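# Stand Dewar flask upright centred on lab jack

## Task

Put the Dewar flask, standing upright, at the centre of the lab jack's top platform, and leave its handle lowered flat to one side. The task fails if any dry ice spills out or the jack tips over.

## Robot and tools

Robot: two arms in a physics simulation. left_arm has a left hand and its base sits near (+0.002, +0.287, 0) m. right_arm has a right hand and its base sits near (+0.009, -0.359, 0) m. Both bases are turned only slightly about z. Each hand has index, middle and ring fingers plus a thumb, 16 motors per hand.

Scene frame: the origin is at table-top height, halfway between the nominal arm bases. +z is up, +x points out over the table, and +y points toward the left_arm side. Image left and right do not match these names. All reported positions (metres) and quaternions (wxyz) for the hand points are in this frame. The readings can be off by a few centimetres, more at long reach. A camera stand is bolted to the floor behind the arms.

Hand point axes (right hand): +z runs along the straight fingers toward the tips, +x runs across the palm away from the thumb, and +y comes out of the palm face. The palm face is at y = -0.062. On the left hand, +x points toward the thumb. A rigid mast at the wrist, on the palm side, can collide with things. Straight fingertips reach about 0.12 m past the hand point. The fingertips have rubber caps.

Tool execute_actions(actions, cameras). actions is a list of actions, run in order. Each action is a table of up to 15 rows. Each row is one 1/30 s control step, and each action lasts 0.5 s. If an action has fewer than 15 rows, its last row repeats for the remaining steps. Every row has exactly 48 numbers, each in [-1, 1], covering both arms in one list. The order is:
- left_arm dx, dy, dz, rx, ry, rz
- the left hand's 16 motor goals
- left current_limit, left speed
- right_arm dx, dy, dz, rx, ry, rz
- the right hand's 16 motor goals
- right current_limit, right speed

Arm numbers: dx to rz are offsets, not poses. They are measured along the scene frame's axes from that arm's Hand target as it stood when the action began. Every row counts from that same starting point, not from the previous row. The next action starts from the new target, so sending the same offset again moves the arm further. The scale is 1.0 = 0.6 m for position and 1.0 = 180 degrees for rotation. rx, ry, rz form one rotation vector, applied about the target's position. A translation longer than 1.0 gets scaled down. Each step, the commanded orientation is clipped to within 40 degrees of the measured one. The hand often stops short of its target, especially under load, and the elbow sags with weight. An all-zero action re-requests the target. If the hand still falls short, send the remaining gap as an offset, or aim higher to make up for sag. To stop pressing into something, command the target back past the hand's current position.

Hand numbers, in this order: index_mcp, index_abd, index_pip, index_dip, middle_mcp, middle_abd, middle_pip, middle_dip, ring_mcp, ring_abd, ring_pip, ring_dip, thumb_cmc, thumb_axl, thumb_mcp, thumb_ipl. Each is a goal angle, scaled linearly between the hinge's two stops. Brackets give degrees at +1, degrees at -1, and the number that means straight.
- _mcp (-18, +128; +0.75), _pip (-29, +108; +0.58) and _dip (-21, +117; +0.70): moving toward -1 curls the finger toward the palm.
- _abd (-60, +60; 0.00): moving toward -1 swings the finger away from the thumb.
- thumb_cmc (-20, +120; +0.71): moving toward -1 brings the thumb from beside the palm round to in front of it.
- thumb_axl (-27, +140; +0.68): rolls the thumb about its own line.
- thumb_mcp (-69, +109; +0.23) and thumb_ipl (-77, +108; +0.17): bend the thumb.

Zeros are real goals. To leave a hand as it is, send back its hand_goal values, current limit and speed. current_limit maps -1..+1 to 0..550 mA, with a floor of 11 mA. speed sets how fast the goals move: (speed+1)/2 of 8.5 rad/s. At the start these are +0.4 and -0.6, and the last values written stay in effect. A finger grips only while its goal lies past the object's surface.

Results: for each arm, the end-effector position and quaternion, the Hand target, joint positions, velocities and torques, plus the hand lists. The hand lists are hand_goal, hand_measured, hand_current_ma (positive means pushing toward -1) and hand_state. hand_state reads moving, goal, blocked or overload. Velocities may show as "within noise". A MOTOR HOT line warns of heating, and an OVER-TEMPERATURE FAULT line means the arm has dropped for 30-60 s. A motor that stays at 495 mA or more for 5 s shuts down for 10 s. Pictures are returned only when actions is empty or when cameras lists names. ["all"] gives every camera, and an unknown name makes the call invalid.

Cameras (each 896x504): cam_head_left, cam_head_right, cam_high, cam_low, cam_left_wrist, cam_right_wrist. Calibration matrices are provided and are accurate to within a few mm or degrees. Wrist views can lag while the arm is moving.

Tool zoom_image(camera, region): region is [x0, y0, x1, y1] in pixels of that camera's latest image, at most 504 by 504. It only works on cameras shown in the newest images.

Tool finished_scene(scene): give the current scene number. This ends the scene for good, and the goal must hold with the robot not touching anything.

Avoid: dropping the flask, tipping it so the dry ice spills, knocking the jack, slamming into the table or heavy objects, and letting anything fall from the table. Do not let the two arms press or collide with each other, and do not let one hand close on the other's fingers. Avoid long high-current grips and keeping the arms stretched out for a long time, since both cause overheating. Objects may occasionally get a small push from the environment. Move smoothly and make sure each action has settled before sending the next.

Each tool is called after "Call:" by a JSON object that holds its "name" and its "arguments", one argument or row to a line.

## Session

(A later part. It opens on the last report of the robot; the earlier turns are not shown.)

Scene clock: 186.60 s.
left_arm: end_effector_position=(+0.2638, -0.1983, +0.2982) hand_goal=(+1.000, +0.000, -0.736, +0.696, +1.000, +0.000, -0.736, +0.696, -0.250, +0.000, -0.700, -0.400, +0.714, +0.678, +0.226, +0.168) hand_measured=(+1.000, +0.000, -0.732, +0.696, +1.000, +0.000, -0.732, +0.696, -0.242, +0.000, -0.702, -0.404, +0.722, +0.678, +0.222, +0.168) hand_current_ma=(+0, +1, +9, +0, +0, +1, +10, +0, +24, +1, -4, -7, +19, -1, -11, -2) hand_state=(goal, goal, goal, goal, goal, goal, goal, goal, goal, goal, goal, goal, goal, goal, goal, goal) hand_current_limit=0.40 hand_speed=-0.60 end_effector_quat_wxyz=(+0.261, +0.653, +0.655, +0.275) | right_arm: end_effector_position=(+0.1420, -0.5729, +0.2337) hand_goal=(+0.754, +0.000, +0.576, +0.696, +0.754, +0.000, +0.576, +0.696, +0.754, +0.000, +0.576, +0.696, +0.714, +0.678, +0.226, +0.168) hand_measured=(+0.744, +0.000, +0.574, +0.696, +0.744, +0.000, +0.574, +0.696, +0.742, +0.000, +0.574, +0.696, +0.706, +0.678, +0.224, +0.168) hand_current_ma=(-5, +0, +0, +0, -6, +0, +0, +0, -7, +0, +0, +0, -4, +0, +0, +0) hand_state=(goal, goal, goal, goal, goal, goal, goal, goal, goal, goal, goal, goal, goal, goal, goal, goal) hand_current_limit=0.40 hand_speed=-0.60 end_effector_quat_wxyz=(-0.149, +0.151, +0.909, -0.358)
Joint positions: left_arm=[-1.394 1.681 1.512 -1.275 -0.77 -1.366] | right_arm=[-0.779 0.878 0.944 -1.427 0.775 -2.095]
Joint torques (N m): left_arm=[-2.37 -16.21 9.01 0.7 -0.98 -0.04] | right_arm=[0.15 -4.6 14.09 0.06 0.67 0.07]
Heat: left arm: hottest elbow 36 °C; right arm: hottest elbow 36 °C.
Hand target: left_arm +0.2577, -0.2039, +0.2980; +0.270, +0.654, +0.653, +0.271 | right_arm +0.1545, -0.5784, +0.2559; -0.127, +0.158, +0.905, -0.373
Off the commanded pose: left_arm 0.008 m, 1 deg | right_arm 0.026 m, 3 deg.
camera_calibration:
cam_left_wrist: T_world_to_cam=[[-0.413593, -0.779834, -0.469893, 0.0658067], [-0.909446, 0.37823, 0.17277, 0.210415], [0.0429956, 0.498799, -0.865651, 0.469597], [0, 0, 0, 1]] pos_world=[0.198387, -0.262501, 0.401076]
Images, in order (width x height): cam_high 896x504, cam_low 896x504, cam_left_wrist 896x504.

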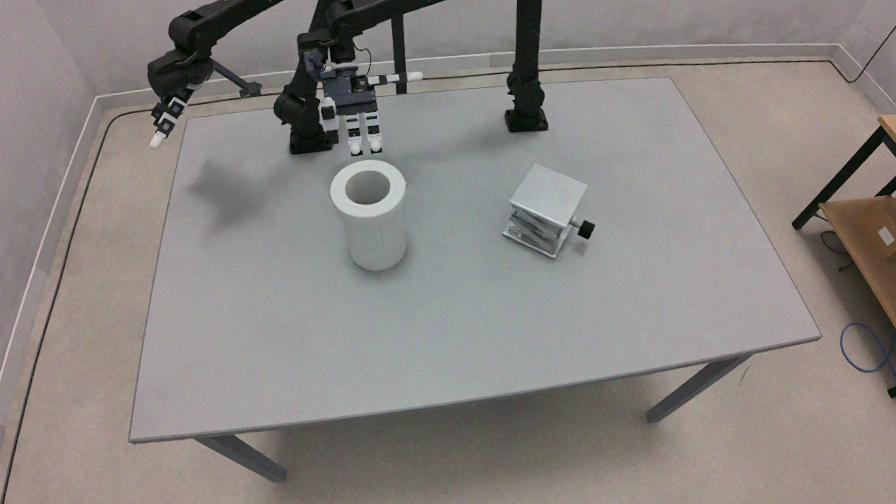

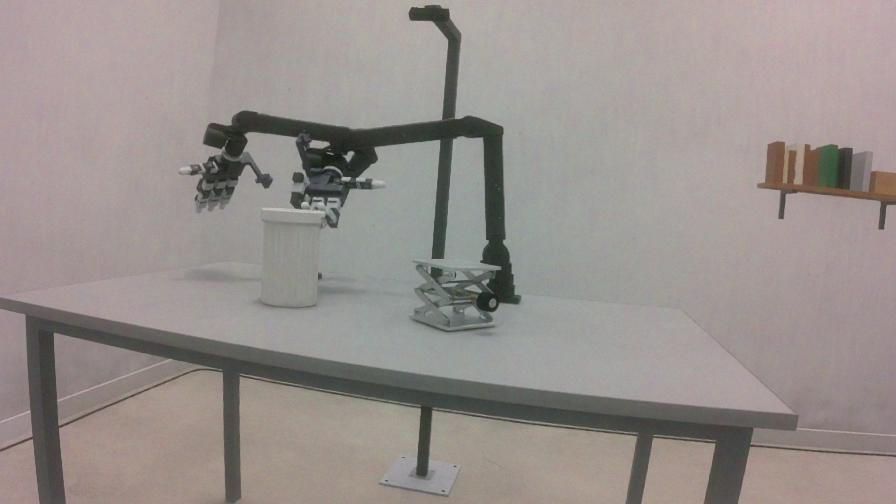

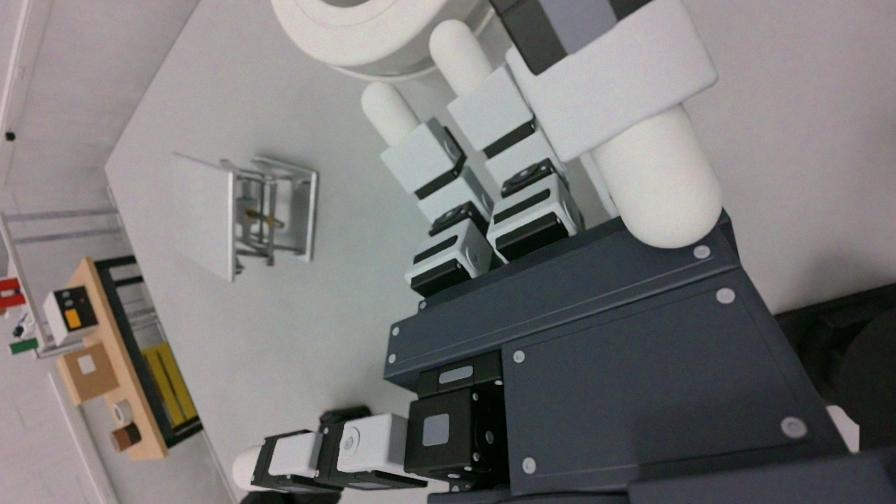

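Call:
{"name": "execute_actions", "arguments": {
  "actions": [
    [[-0.025,0.0,-0.03,0,0,0,1,0,-0.737,0.696,1,0,-0.737,0.696,-0.25,0,-0.70,-0.4,0.714,0.678,0.226,0.168,0.4,-0.6,0,0.0,0,0,0,0,0.754,0,0.576,0.696,0.754,0,0.576,0.696,0.754,0,0.576,0.696,0.714,0.678,0.226,0.168,0.4,-0.6]],
    [[0,0,-0.06,0,0,0,1,0,-0.737,0.696,1,0,-0.737,0.696,-0.25,0,-0.70,-0.4,0.714,0.678,0.226,0.168,0.4,-0.6,0,0,0,0,0,0,0.754,0,0.576,0.696,0.754,0,0.576,0.696,0.754,0,0.576,0.696,0.714,0.678,0.226,0.168,0.4,-0.6]],
    [[0,0,-0.055,0,0,0,1,0,-0.737,0.696,1,0,-0.737,0.696,-0.25,0,-0.70,-0.4,0.714,0.678,0.226,0.168,0.4,-0.6,0,0,0,0,0,0,0.754,0,0.576,0.696,0.754,0,0.576,0.696,0.754,0,0.576,0.696,0.714,0.678,0.226,0.168,0.4,-0.6]]
  ],
  "cameras": ["cam_head_left","cam_head_right","cam_high","cam_left_wrist","cam_low"]
}}

Call:
{"name": "zoom_image", "arguments": {
  "camera": "cam_left_wrist",
  "region": [300, 0, 660, 240]
}}

Call:
{"name": "zoom_image", "arguments": {
  "camera": "cam_high",
  "region": [300, 100, 440, 240]
}}

Call:
{"name": "zoom_image", "arguments": {
  "camera": "cam_head_left",
  "region": [400, 130, 560, 290]
}}

Scene clock: 201.33 s.
left_arm: end_effector_position=(+0.2436, -0.2017, +0.2154) hand_goal=(+1.000, +0.000, -0.736, +0.696, +1.000, +0.000, -0.736, +0.696, -0.250, +0.000, -0.700, -0.400, +0.714, +0.678, +0.226, +0.168) hand_measured=(+1.000, +0.000, -0.732, +0.696, +1.000, +0.000, -0.732, +0.696, -0.242, +0.000, -0.702, -0.404, +0.722, +0.678, +0.222, +0.168) hand_current_ma=(+0, +1, +9, +0, +0, +1, +10, +0, +24, +1, -4, -7, +18, -1, -10, -2) hand_state=(goal, goal, goal, goal, goal, goal, goal, goal, goal, goal, goal, goal, goal, goal, goal, goal) hand_current_limit=0.40 hand_speed=-0.60 end_effector_quat_wxyz=(+0.266, +0.656, +0.652, +0.272) | right_arm: end_effector_position=(+0.1420, -0.5729, +0.2337) hand_goal=(+0.754, +0.000, +0.576, +0.696, +0.754, +0.000, +0.576, +0.696, +0.754, +0.000, +0.576, +0.696, +0.714, +0.678, +0.226, +0.168) hand_measured=(+0.744, +0.000, +0.574, +0.696, +0.744, +0.000, +0.574, +0.696, +0.742, +0.000, +0.574, +0.696, +0.706, +0.678, +0.224, +0.168) hand_current_ma=(-5, +0, +0, +0, -6, +0, +0, +0, -7, +0, +0, +0, -4, +0, +0, +0) hand_state=(goal, goal, goal, goal, goal, goal, goal, goal, goal, goal, goal, goal, goal, goal, goal, goal) hand_current_limit=0.40 hand_speed=-0.60 end_effector_quat_wxyz=(-0.149, +0.151, +0.909, -0.358)
Joint positions: left_arm=[-1.434 1.738 1.362 -1.088 -0.775 -1.404] | right_arm=[-0.779 0.878 0.944 -1.427 0.775 -2.095]
Joint torques (N m): left_arm=[-1.96 -15.85 8.25 0.68 -0.96 -0.05] | right_arm=[-0.15 -4.31 14.08 0.01 0.67 0.12]
Heat: left arm: hottest elbow 35 °C; right arm: hottest elbow 36 °C.
Hand target: left_arm +0.2427, -0.2039, +0.2110; +0.270, +0.654, +0.653, +0.271 | right_arm +0.1545, -0.5784, +0.2559; -0.127, +0.158, +0.905, -0.373
Off the commanded pose: left_arm 0.005 m, 1 deg | right_arm 0.026 m, 3 deg.
camera_calibration:
cam_left_wrist: T_world_to_cam=[[-0.421911, -0.777901, -0.465684, 0.017359], [-0.905207, 0.390268, 0.168198, 0.210046], [0.0508999, 0.492505, -0.86882, 0.398028], [0, 0, 0, 1]] pos_world=[0.1772, -0.264502, 0.318569]
Images, in order (width x height): cam_head_left 896x504, cam_head_right 896x504, cam_high 896x504, cam_low 896x504, cam_left_wrist 896x504.

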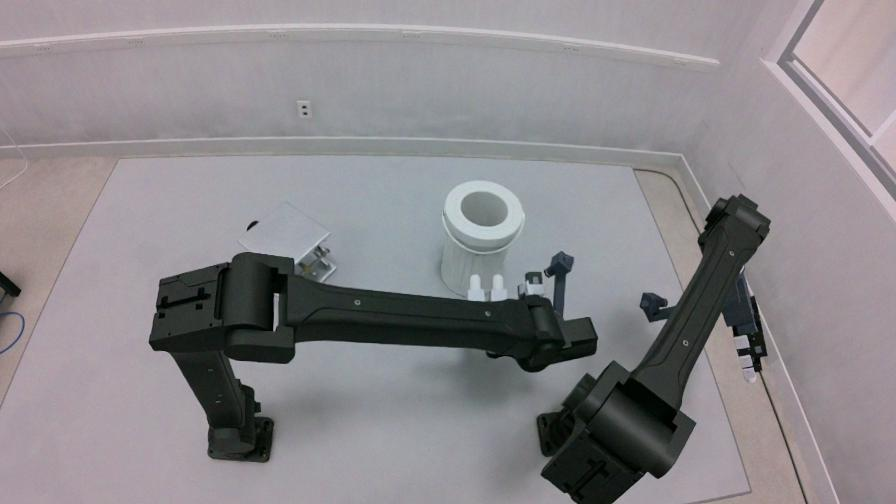

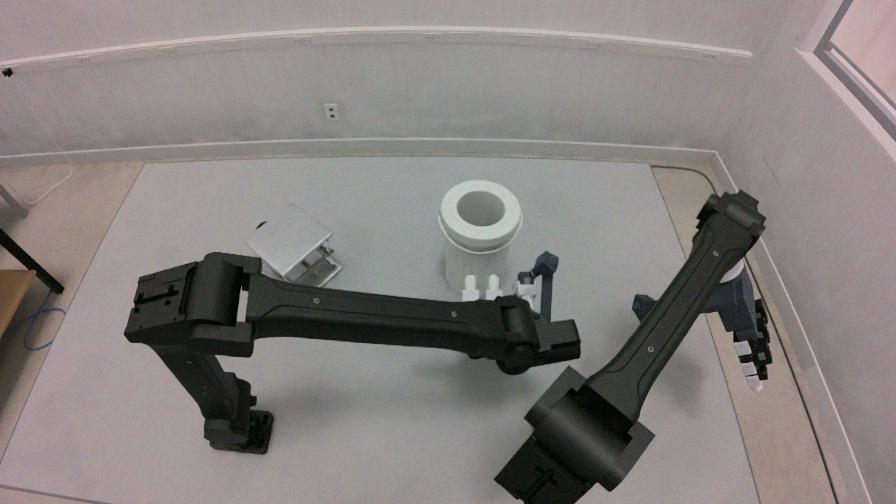

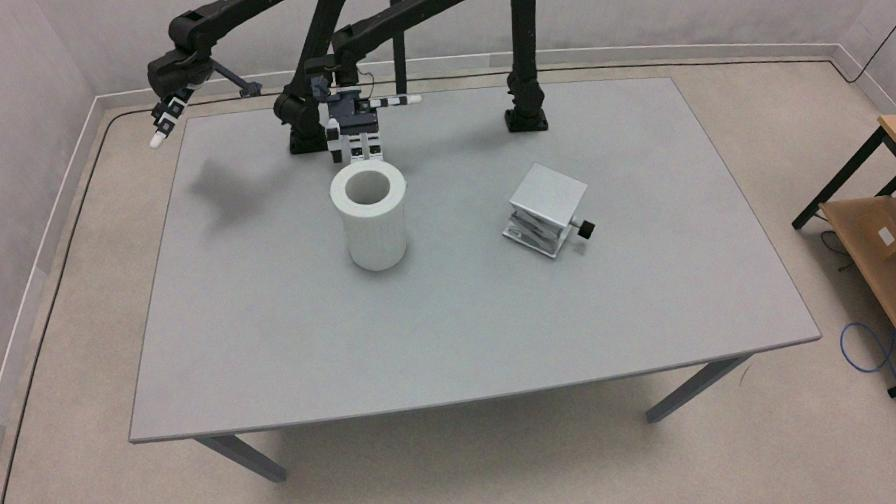

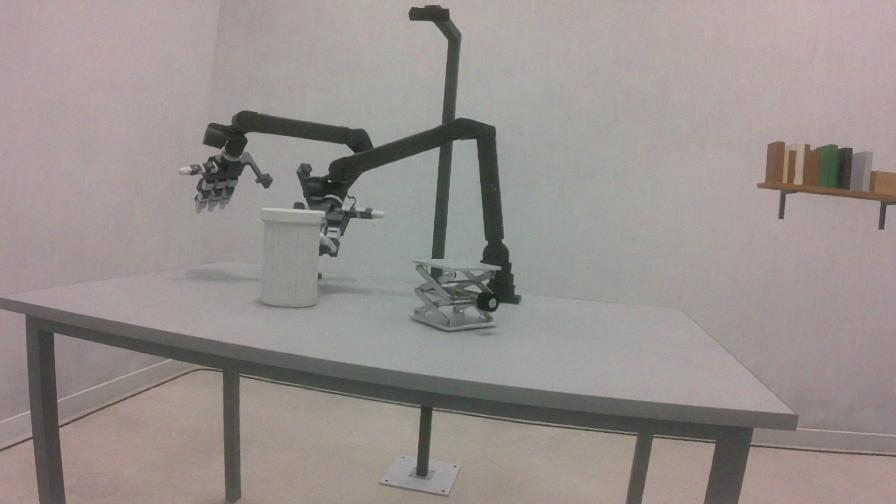

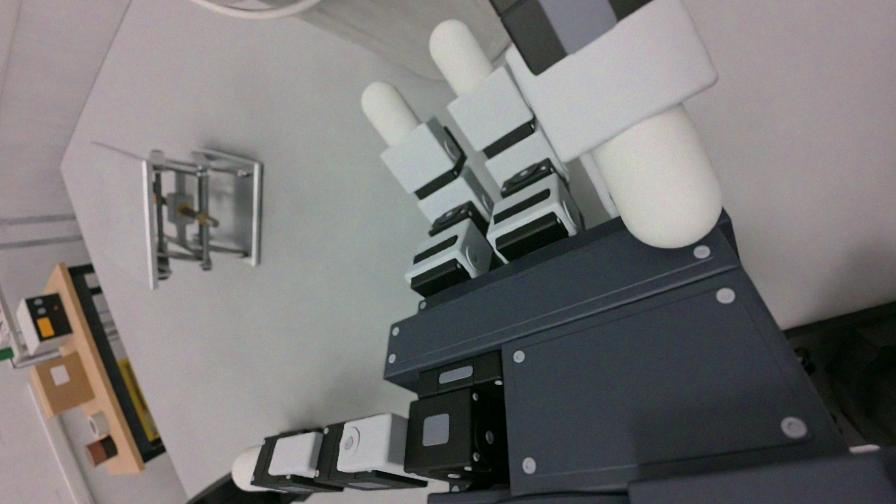

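Scaled by 1.400.

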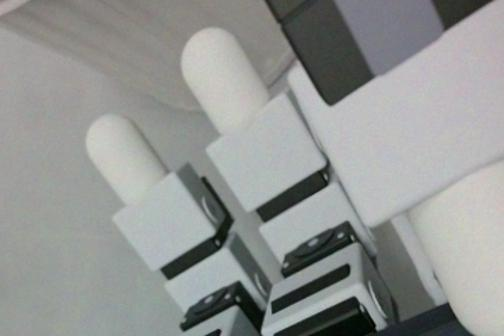

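Scaled by 3.600.

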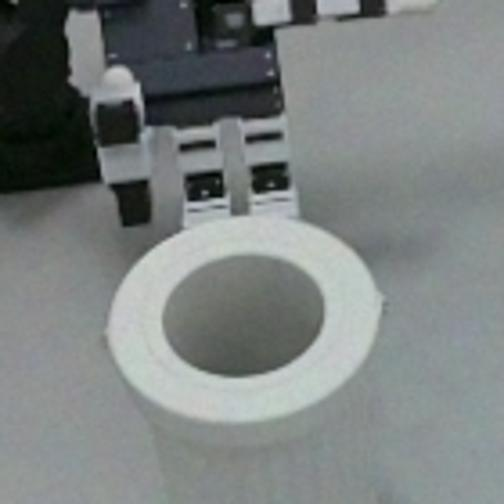

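Scaled by 3.150.

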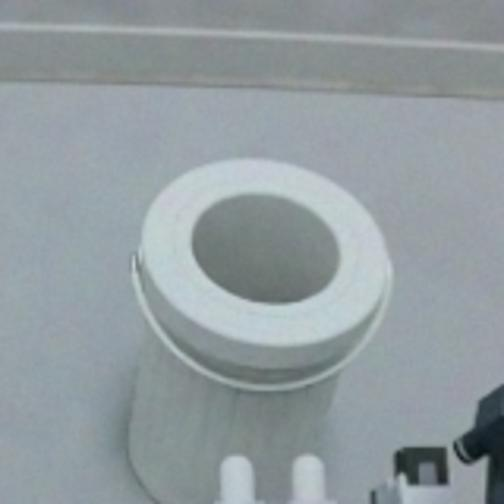

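Call:
{"name": "zoom_image", "arguments": {
  "camera": "cam_head_left",
  "region": [440, 220, 530, 300]
}}

Call:
{"name": "zoom_image", "arguments": {
  "camera": "cam_head_right",
  "region": [430, 220, 520, 300]
}}

Call:
{"name": "zoom_image", "arguments": {
  "camera": "cam_low",
  "region": [280, 190, 370, 270]
}}

Scaled by 5.600.

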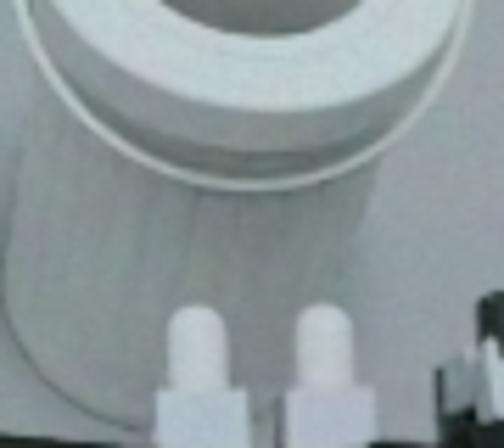

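Scaled by 5.600.

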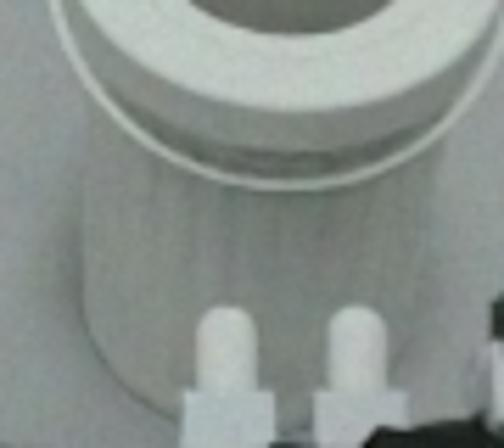

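Scaled by 5.600.

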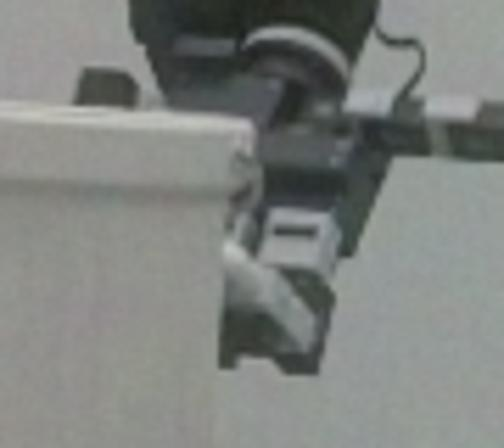

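Call:
{"name": "execute_actions", "arguments": {
  "actions": [
    [[0.015,0.0,-0.025,0,0,0,1,0,-0.737,0.696,1,0,-0.737,0.696,-0.25,0,-0.70,-0.4,0.714,0.678,0.226,0.168,0.2,-0.6,0,0.0,0,0,0,0,0.754,0,0.576,0.696,0.754,0,0.576,0.696,0.754,0,0.576,0.696,0.714,0.678,0.226,0.168,0.4,-0.6]],
    [[0.035,0,0,0,0,0,1,0,-0.737,0.696,1,0,-0.737,0.696,-0.25,0,-0.70,-0.4,0.714,0.678,0.226,0.168,0.2,-0.6,0,0,0,0,0,0,0.754,0,0.576,0.696,0.754,0,0.576,0.696,0.754,0,0.576,0.696,0.714,0.678,0.226,0.168,0.4,-0.6]]
  ],
  "cameras": ["cam_head_left","cam_head_right","cam_left_wrist","cam_low"]
}}

Call:
{"name": "zoom_image", "arguments": {
  "camera": "cam_head_left",
  "region": [440, 220, 530, 300]
}}

Call:
{"name": "zoom_image", "arguments": {
  "camera": "cam_head_right",
  "region": [430, 220, 520, 300]
}}

Call:
{"name": "zoom_image", "arguments": {
  "camera": "cam_low",
  "region": [280, 190, 370, 270]
}}

Scene clock: 238.80 s.
left_arm: end_effector_position=(+0.2724, -0.2001, +0.2059) hand_goal=(+1.000, +0.000, -0.736, +0.696, +1.000, +0.000, -0.736, +0.696, -0.250, +0.000, -0.700, -0.400, +0.714, +0.678, +0.226, +0.168) hand_measured=(+1.000, +0.000, -0.732, +0.696, +1.000, +0.000, -0.732, +0.696, -0.242, +0.000, -0.702, -0.404, +0.722, +0.678, +0.222, +0.168) hand_current_ma=(+0, +1, +9, +0, +0, +1, +10, +0, +24, +1, -4, -7, +19, -1, -10, -2) hand_state=(goal, goal, goal, goal, goal, goal, goal, goal, goal, goal, goal, goal, goal, goal, goal, goal) hand_current_limit=0.20 hand_speed=-0.60 end_effector_quat_wxyz=(+0.274, +0.648, +0.658, +0.268) | right_arm: end_effector_position=(+0.1420, -0.5729, +0.2337) hand_goal=(+0.754, +0.000, +0.576, +0.696, +0.754, +0.000, +0.576, +0.696, +0.754, +0.000, +0.576, +0.696, +0.714, +0.678, +0.226, +0.168) hand_measured=(+0.744, +0.000, +0.574, +0.696, +0.744, +0.000, +0.574, +0.696, +0.742, +0.000, +0.574, +0.696, +0.706, +0.678, +0.224, +0.168) hand_current_ma=(-5, +0, +0, +0, -6, +0, +0, +0, -7, +0, +0, +0, -4, +0, +0, +0) hand_state=(goal, goal, goal, goal, goal, goal, goal, goal, goal, goal, goal, goal, goal, goal, goal, goal) hand_current_limit=0.40 hand_speed=-0.60 end_effector_quat_wxyz=(-0.149, +0.151, +0.909, -0.358)
Joint positions: left_arm=[-1.379 1.746 1.342 -0.996 -0.772 -1.346] | right_arm=[-0.779 0.878 0.944 -1.427 0.775 -2.095]
Joint torques (N m): left_arm=[-0.97 -15.38 8.08 0.77 -0.75 0.2] | right_arm=[-0.15 -4.48 13.97 -0.12 0.68 0.1]
Heat: left arm: hottest elbow 34 °C; right arm: hottest elbow 37 °C.
Hand target: left_arm +0.2727, -0.2039, +0.1960; +0.270, +0.654, +0.653, +0.271 | right_arm +0.1545, -0.5784, +0.2559; -0.127, +0.158, +0.905, -0.373
Off the commanded pose: left_arm 0.011 m, 1 deg | right_arm 0.026 m, 3 deg.
camera_calibration:
cam_left_wrist: T_world_to_cam=[[-0.408477, -0.794052, -0.450142, 0.0162373], [-0.91141, 0.381722, 0.153691, 0.240034], [0.0497901, 0.473043, -0.879631, 0.386101], [0, 0, 0, 1]] pos_world=[0.206178, -0.261375, 0.310044]
Images, in order (width x height): cam_head_left 896x504, cam_head_right 896x504, cam_low 896x504, cam_left_wrist 896x504.

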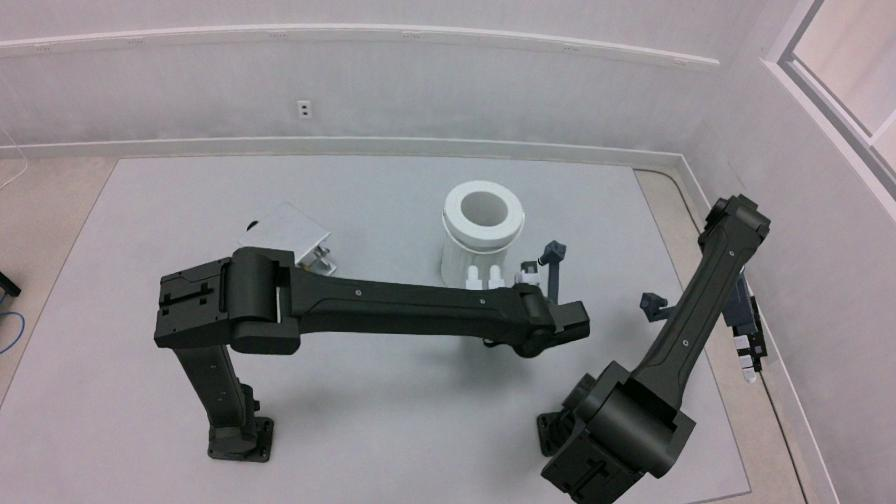

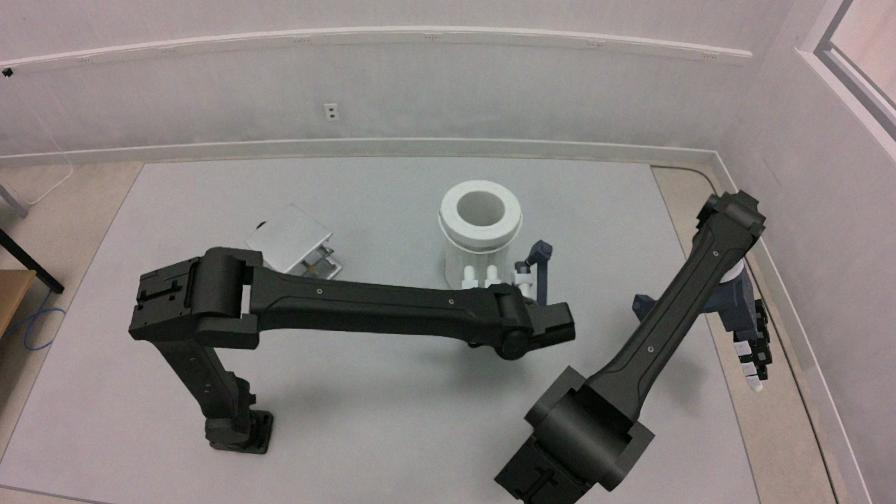

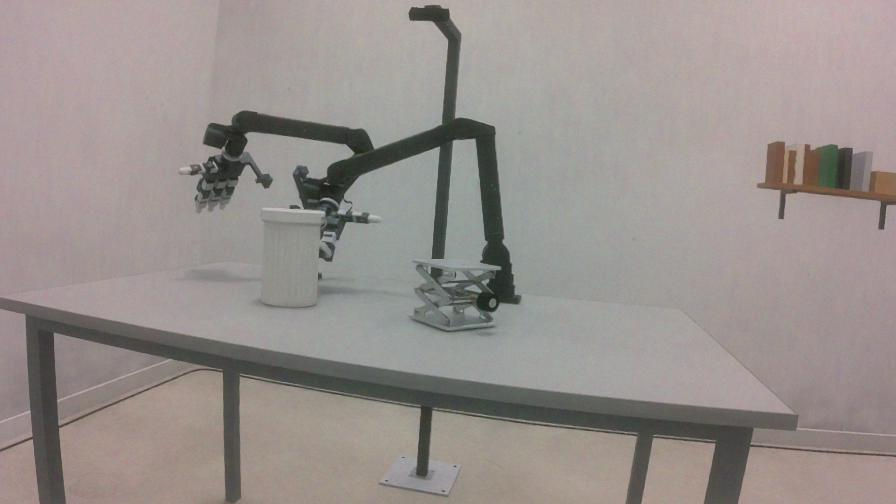

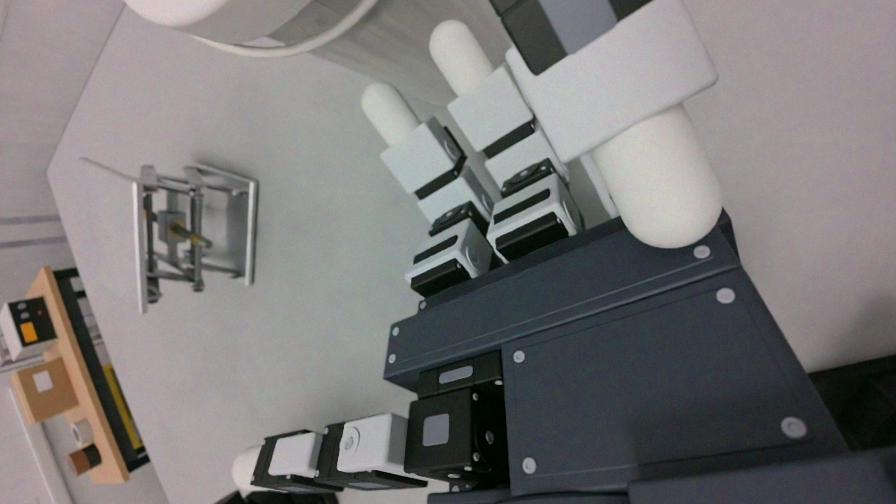

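Scaled by 5.600.

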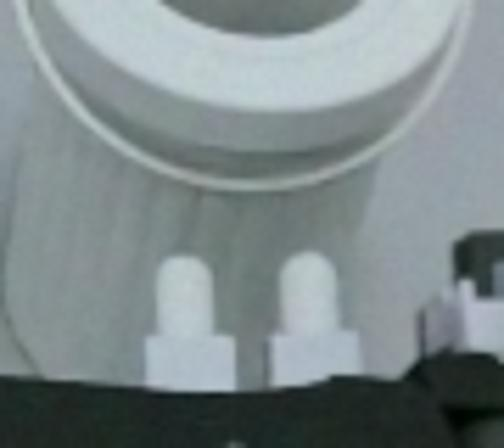

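Scaled by 5.600.

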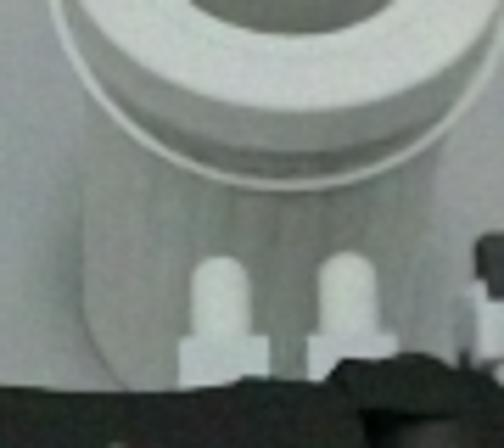

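Scaled by 5.600.

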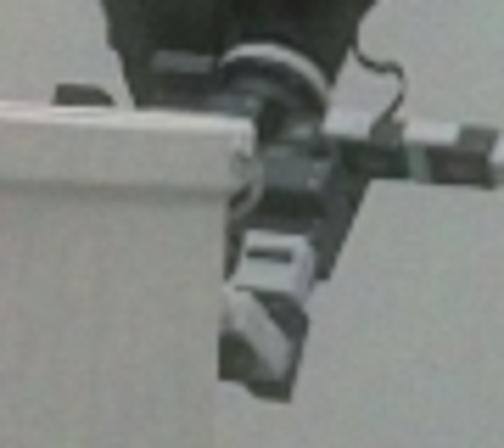

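Call:
{"name": "execute_actions", "arguments": {
  "actions": [
    [[0.019,0.005,0,0,0,0,1,0,-0.737,0.696,1,0,-0.737,0.696,-0.25,0,-0.70,-0.4,0.714,0.678,0.226,0.168,0.2,-0.6,0,0.0,0,0,0,0,0.754,0,0.576,0.696,0.754,0,0.576,0.696,0.754,0,0.576,0.696,0.714,0.678,0.226,0.168,0.4,-0.6]],
    [[0,0,0.04,0,0,0,1,0,-0.737,0.696,1,0,-0.737,0.696,-0.25,0,-0.70,-0.4,0.714,0.678,0.226,0.168,0.2,-0.6,0,0,0,0,0,0,0.754,0,0.576,0.696,0.754,0,0.576,0.696,0.754,0,0.576,0.696,0.714,0.678,0.226,0.168,0.4,-0.6]]
  ],
  "cameras": ["cam_head_left","cam_head_right","cam_left_wrist","cam_low"]
}}

Call:
{"name": "zoom_image", "arguments": {
  "camera": "cam_head_left",
  "region": [440, 220, 530, 300]
}}

Call:
{"name": "zoom_image", "arguments": {
  "camera": "cam_head_right",
  "region": [430, 220, 520, 300]
}}

Call:
{"name": "zoom_image", "arguments": {
  "camera": "cam_low",
  "region": [280, 190, 370, 270]
}}

Scene clock: 254.30 s.
left_arm: end_effector_position=(+0.2743, -0.1981, +0.2046) hand_goal=(+1.000, +0.000, -0.736, +0.696, +1.000, +0.000, -0.736, +0.696, -0.250, +0.000, -0.700, -0.400, +0.714, +0.678, +0.226, +0.168) hand_measured=(+1.000, +0.000, -0.732, +0.696, +1.000, +0.000, -0.732, +0.696, -0.242, +0.000, -0.702, -0.404, +0.722, +0.678, +0.222, +0.168) hand_current_ma=(+0, +1, +9, +0, +0, +1, +10, +0, +24, +1, -4, -7, +19, -1, -10, -2) hand_state=(goal, goal, goal, goal, goal, goal, goal, goal, goal, goal, goal, goal, goal, goal, goal, goal) hand_current_limit=0.20 hand_speed=-0.60 end_effector_quat_wxyz=(+0.262, +0.660, +0.648, +0.276) | right_arm: end_effector_position=(+0.1420, -0.5729, +0.2337) hand_goal=(+0.754, +0.000, +0.576, +0.696, +0.754, +0.000, +0.576, +0.696, +0.754, +0.000, +0.576, +0.696, +0.714, +0.678, +0.226, +0.168) hand_measured=(+0.744, +0.000, +0.574, +0.696, +0.744, +0.000, +0.574, +0.696, +0.742, +0.000, +0.574, +0.696, +0.706, +0.678, +0.224, +0.168) hand_current_ma=(-5, +0, +0, +0, -6, +0, +0, +0, -7, +0, +0, +0, -4, +0, +0, +0) hand_state=(goal, goal, goal, goal, goal, goal, goal, goal, goal, goal, goal, goal, goal, goal, goal, goal) hand_current_limit=0.40 hand_speed=-0.60 end_effector_quat_wxyz=(-0.149, +0.151, +0.909, -0.358)
Joint positions: left_arm=[-1.374 1.743 1.336 -1.008 -0.767 -1.314] | right_arm=[-0.779 0.878 0.944 -1.427 0.775 -2.095]
Joint torques (N m): left_arm=[-0.32 -17.9 10.51 -0.03 -0.75 0.18] | right_arm=[0.38 -4.01 13.94 0.02 0.67 0.12]
Heat: left arm: hottest elbow 34 °C; right arm: hottest elbow 37 °C.
Hand target: left_arm +0.2841, -0.2009, +0.2200; +0.270, +0.654, +0.653, +0.271 | right_arm +0.1545, -0.5784, +0.2559; -0.127, +0.158, +0.905, -0.373
Off the commanded pose: left_arm 0.018 m, 1 deg | right_arm 0.026 m, 3 deg.
camera_calibration:
cam_left_wrist: T_world_to_cam=[[-0.426702, -0.768961, -0.476051, 0.0331987], [-0.902856, 0.392861, 0.174677, 0.23677], [0.0527019, 0.50434, -0.861895, 0.385707], [0, 0, 0, 1]] pos_world=[0.207607, -0.262017, 0.306885]
Images, in order (width x height): cam_head_left 896x504, cam_head_right 896x504, cam_low 896x504, cam_left_wrist 896x504.

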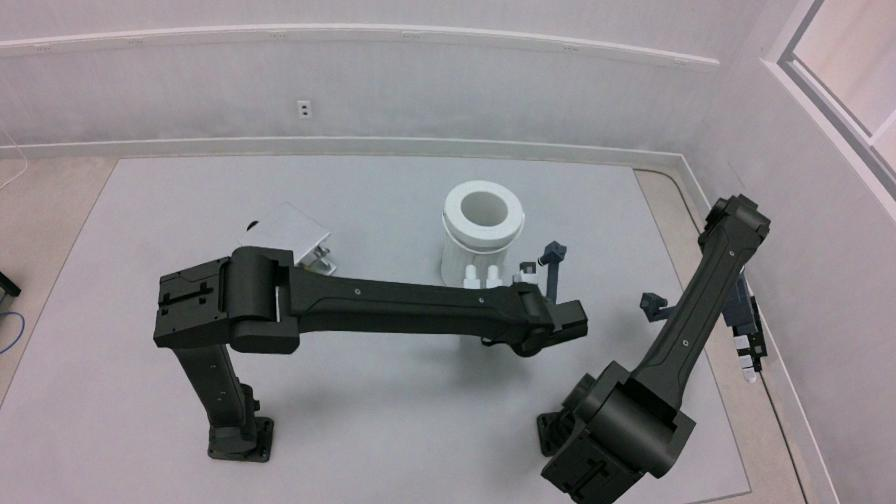

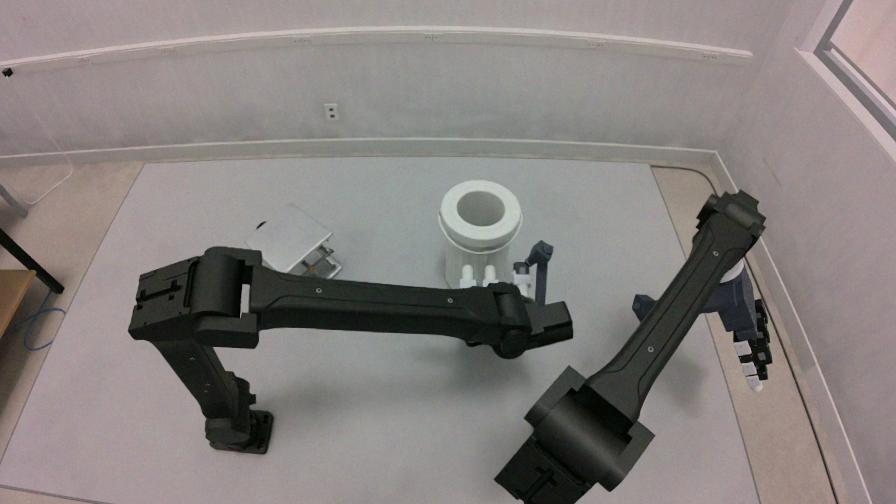

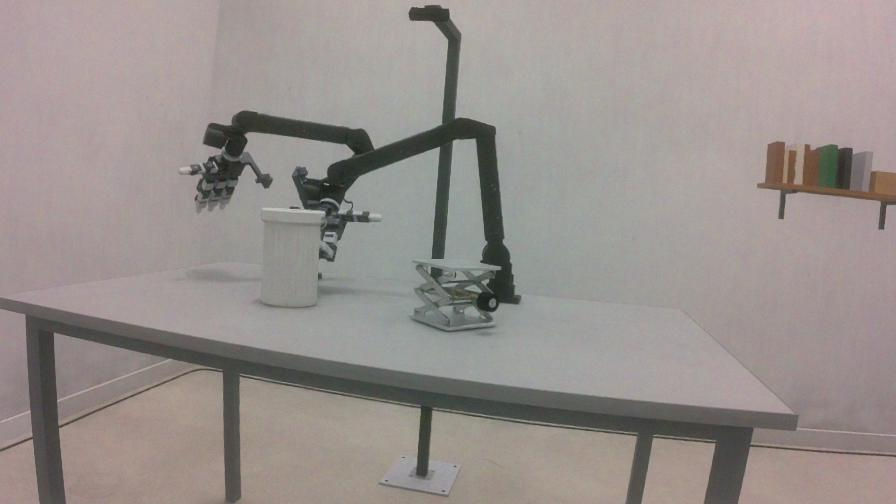

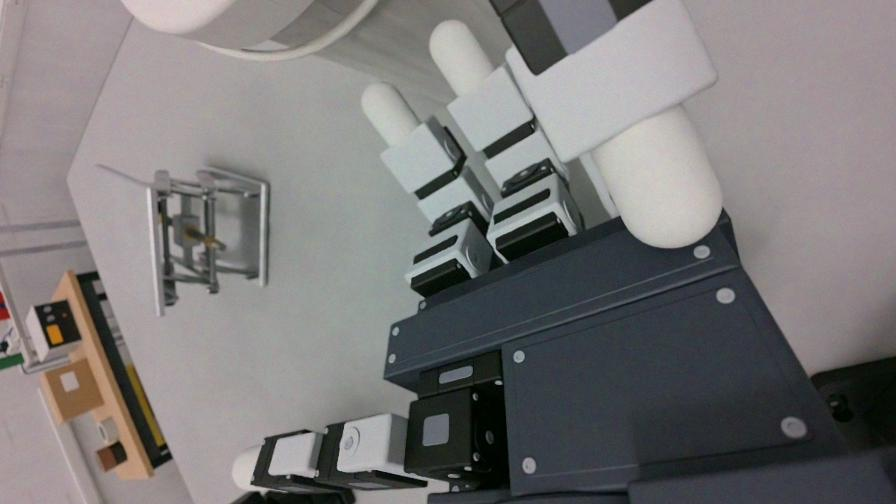

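Scaled by 5.600.

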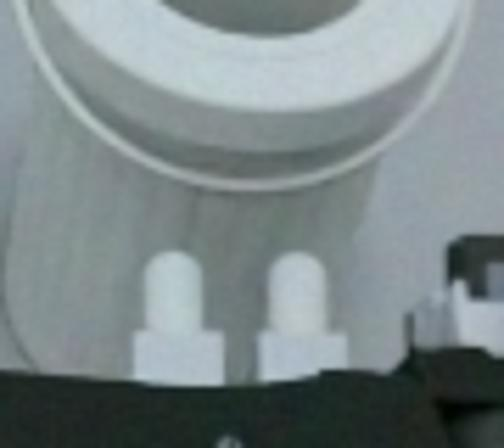

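Scaled by 5.600.

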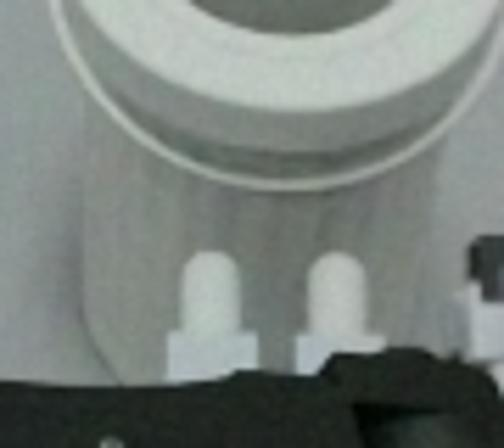

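Scaled by 5.600.

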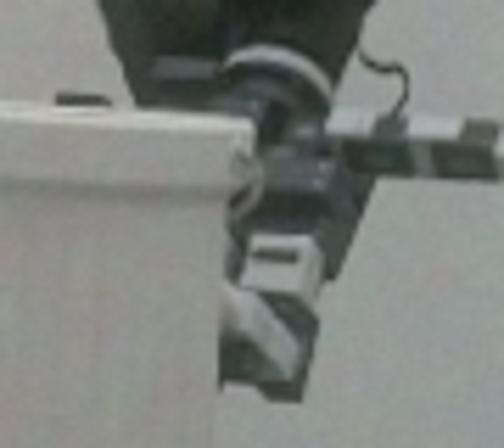

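Call:
{"name": "execute_actions", "arguments": {
  "actions": [
    [[0.003,0.002,0,0,0,0,1,0,-0.737,0.696,1,0,-0.737,0.696,-0.25,0,-0.70,-0.4,0.714,0.678,0.226,0.168,0.2,-0.6,0,0.0,0,0,0,0,0.754,0,0.576,0.696,0.754,0,0.576,0.696,0.754,0,0.576,0.696,0.714,0.678,0.226,0.168,0.4,-0.6]]
  ],
  "cameras": ["cam_head_left"]
}}

Call:
{"name": "zoom_image", "arguments": {
  "camera": "cam_head_left",
  "region": [440, 220, 530, 300]
}}

Scene clock: 258.67 s.
left_arm: end_effector_position=(+0.2758, -0.1976, +0.2054) hand_goal=(+1.000, +0.000, -0.736, +0.696, +1.000, +0.000, -0.736, +0.696, -0.250, +0.000, -0.700, -0.400, +0.714, +0.678, +0.226, +0.168) hand_measured=(+1.000, +0.000, -0.732, +0.696, +1.000, +0.000, -0.732, +0.696, -0.242, +0.000, -0.702, -0.404, +0.722, +0.678, +0.222, +0.168) hand_current_ma=(+0, +1, +9, +0, +0, +1, +10, +0, +24, +1, -4, -7, +19, -1, -10, -2) hand_state=(goal, goal, goal, goal, goal, goal, goal, goal, goal, goal, goal, goal, goal, goal, goal, goal) hand_current_limit=0.20 hand_speed=-0.60 end_effector_quat_wxyz=(+0.261, +0.660, +0.648, +0.276) | right_arm: end_effector_position=(+0.1420, -0.5729, +0.2337) hand_goal=(+0.754, +0.000, +0.576, +0.696, +0.754, +0.000, +0.576, +0.696, +0.754, +0.000, +0.576, +0.696, +0.714, +0.678, +0.226, +0.168) hand_measured=(+0.744, +0.000, +0.574, +0.696, +0.744, +0.000, +0.574, +0.696, +0.742, +0.000, +0.574, +0.696, +0.706, +0.678, +0.224, +0.168) hand_current_ma=(-5, +0, +0, +0, -6, +0, +0, +0, -7, +0, +0, +0, -4, +0, +0, +0) hand_state=(goal, goal, goal, goal, goal, goal, goal, goal, goal, goal, goal, goal, goal, goal, goal, goal) hand_current_limit=0.40 hand_speed=-0.60 end_effector_quat_wxyz=(-0.149, +0.151, +0.909, -0.358)
Joint positions: left_arm=[-1.371 1.741 1.336 -1.008 -0.767 -1.309] | right_arm=[-0.779 0.878 0.944 -1.427 0.775 -2.095]
Joint torques (N m): left_arm=[-0.21 -17.61 10.29 0.16 -0.72 0.16] | right_arm=[-0.09 -4.13 14.16 -0.02 0.67 0.08]
Heat: left arm: hottest elbow 35 °C; right arm: hottest elbow 37 °C.
Hand target: left_arm +0.2859, -0.1997, +0.2200; +0.270, +0.654, +0.653, +0.271 | right_arm +0.1545, -0.5784, +0.2559; -0.127, +0.158, +0.905, -0.373
Off the commanded pose: left_arm 0.018 m, 1 deg | right_arm 0.026 m, 3 deg.
Images, in order (width x height): cam_head_left 896x504.

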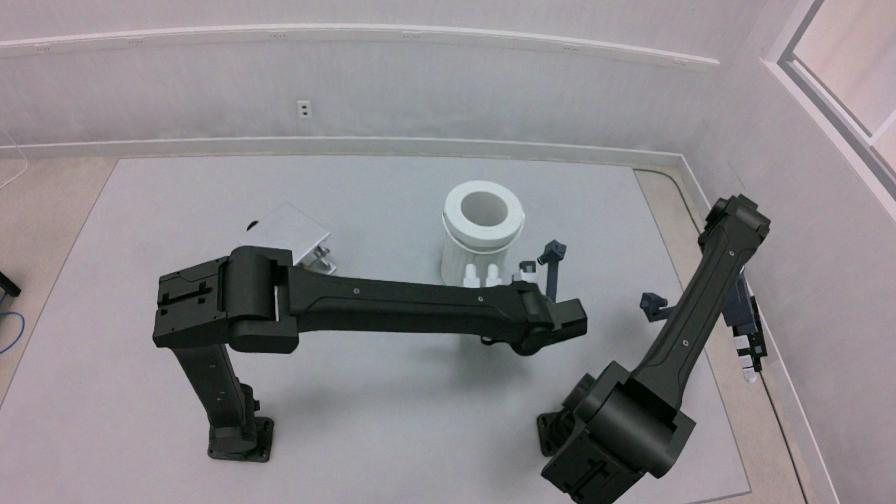

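Scaled by 5.600.

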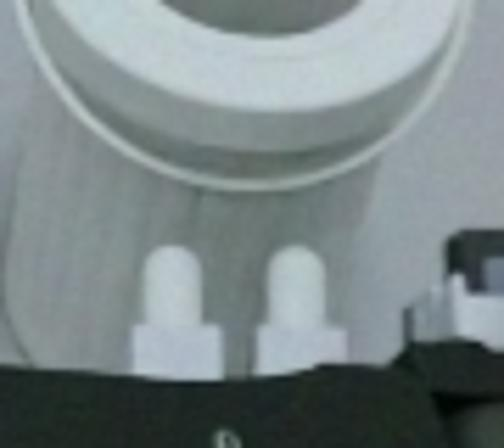

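Call:
{"name": "execute_actions", "arguments": {
  "actions": [
    [[0.01,-0.01,0.02,0,0,0,1,0,-0.737,0.696,1,0,-0.737,0.696,-0.25,0,-0.70,-0.4,0.714,0.678,0.226,0.168,0.2,-0.6,0,0.0,0,0,0,0,0.754,0,0.576,0.696,0.754,0,0.576,0.696,0.754,0,0.576,0.696,0.714,0.678,0.226,0.168,0.4,-0.6]]
  ],
  "cameras": ["cam_head_left","cam_head_right"]
}}

Call:
{"name": "zoom_image", "arguments": {
  "camera": "cam_head_left",
  "region": [440, 220, 530, 300]
}}

Call:
{"name": "zoom_image", "arguments": {
  "camera": "cam_head_right",
  "region": [430, 220, 520, 300]
}}

Scene clock: 265.07 s.
left_arm: end_effector_position=(+0.2816, -0.1931, +0.2057) hand_goal=(+1.000, +0.000, -0.736, +0.696, +1.000, +0.000, -0.736, +0.696, -0.250, +0.000, -0.700, -0.400, +0.714, +0.678, +0.226, +0.168) hand_measured=(+1.000, +0.000, -0.732, +0.696, +1.000, +0.000, -0.732, +0.696, -0.242, +0.000, -0.702, -0.404, +0.722, +0.678, +0.222, +0.168) hand_current_ma=(+0, +1, +9, +0, +0, +1, +10, +0, +24, +1, -4, -7, +19, -1, -10, -2) hand_state=(goal, goal, goal, goal, goal, goal, goal, goal, goal, goal, goal, goal, goal, goal, goal, goal) hand_current_limit=0.20 hand_speed=-0.60 end_effector_quat_wxyz=(+0.251, +0.664, +0.645, +0.284) | right_arm: end_effector_position=(+0.1420, -0.5729, +0.2337) hand_goal=(+0.754, +0.000, +0.576, +0.696, +0.754, +0.000, +0.576, +0.696, +0.754, +0.000, +0.576, +0.696, +0.714, +0.678, +0.226, +0.168) hand_measured=(+0.744, +0.000, +0.574, +0.696, +0.744, +0.000, +0.574, +0.696, +0.742, +0.000, +0.574, +0.696, +0.706, +0.678, +0.224, +0.168) hand_current_ma=(-5, +0, +0, +0, -6, +0, +0, +0, -7, +0, +0, +0, -4, +0, +0, +0) hand_state=(goal, goal, goal, goal, goal, goal, goal, goal, goal, goal, goal, goal, goal, goal, goal, goal) hand_current_limit=0.40 hand_speed=-0.60 end_effector_quat_wxyz=(-0.149, +0.151, +0.909, -0.358)
Joint positions: left_arm=[-1.359 1.741 1.338 -1.028 -0.767 -1.295] | right_arm=[-0.779 0.878 0.944 -1.427 0.775 -2.095]
Joint torques (N m): left_arm=[-0.5 -17.55 12.93 -0.03 -0.7 0.18] | right_arm=[-0.09 -4.48 14.12 0.13 0.65 0.11]
Heat: left arm: hottest elbow 35 °C; right arm: hottest elbow 37 °C.
Hand target: left_arm +0.2919, -0.2057, +0.2320; +0.270, +0.654, +0.653, +0.271 | right_arm +0.1545, -0.5784, +0.2559; -0.127, +0.158, +0.905, -0.373
Off the commanded pose: left_arm 0.031 m, 3 deg | right_arm 0.026 m, 3 deg.
Images, in order (width x height): cam_head_left 896x504, cam_head_right 896x504.

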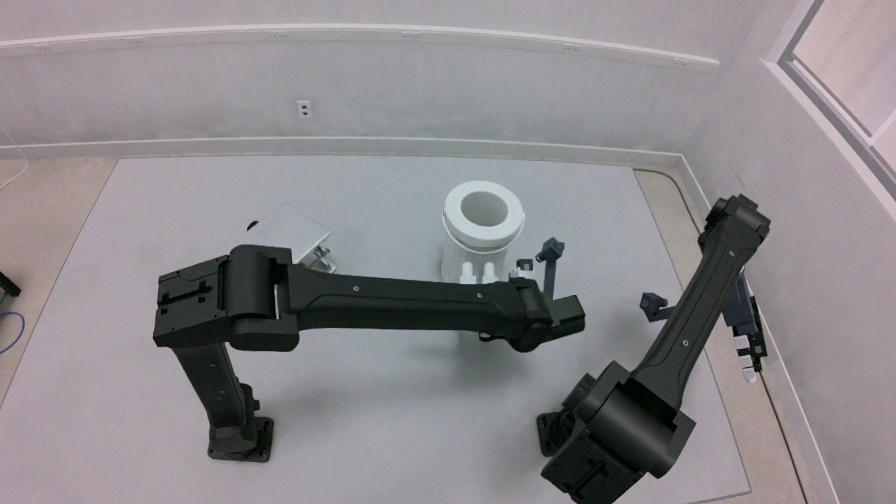

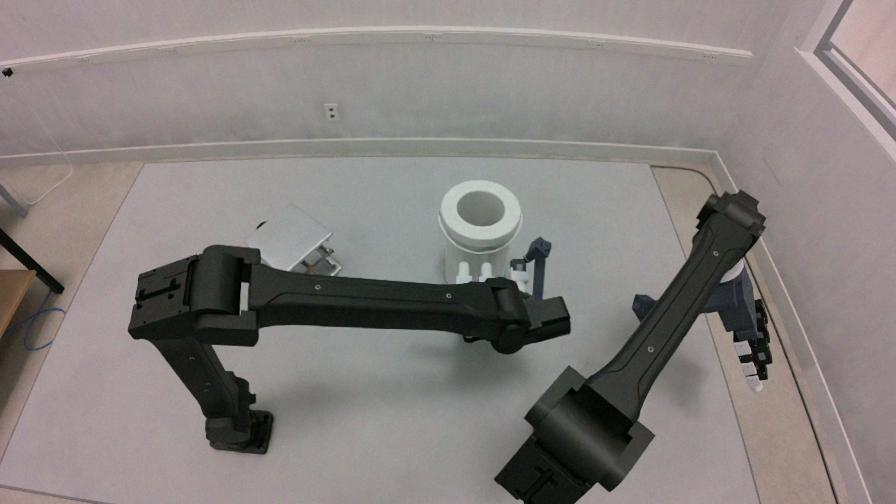

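Scaled by 5.600.

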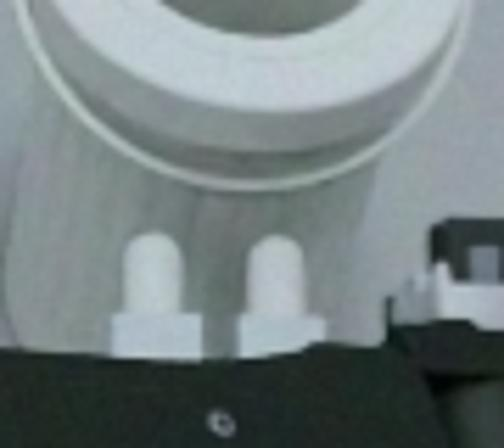

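Scaled by 5.600.

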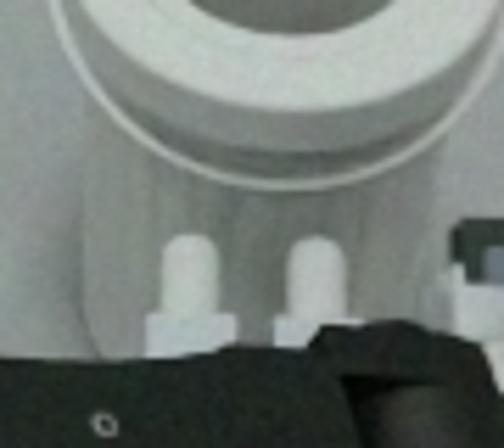

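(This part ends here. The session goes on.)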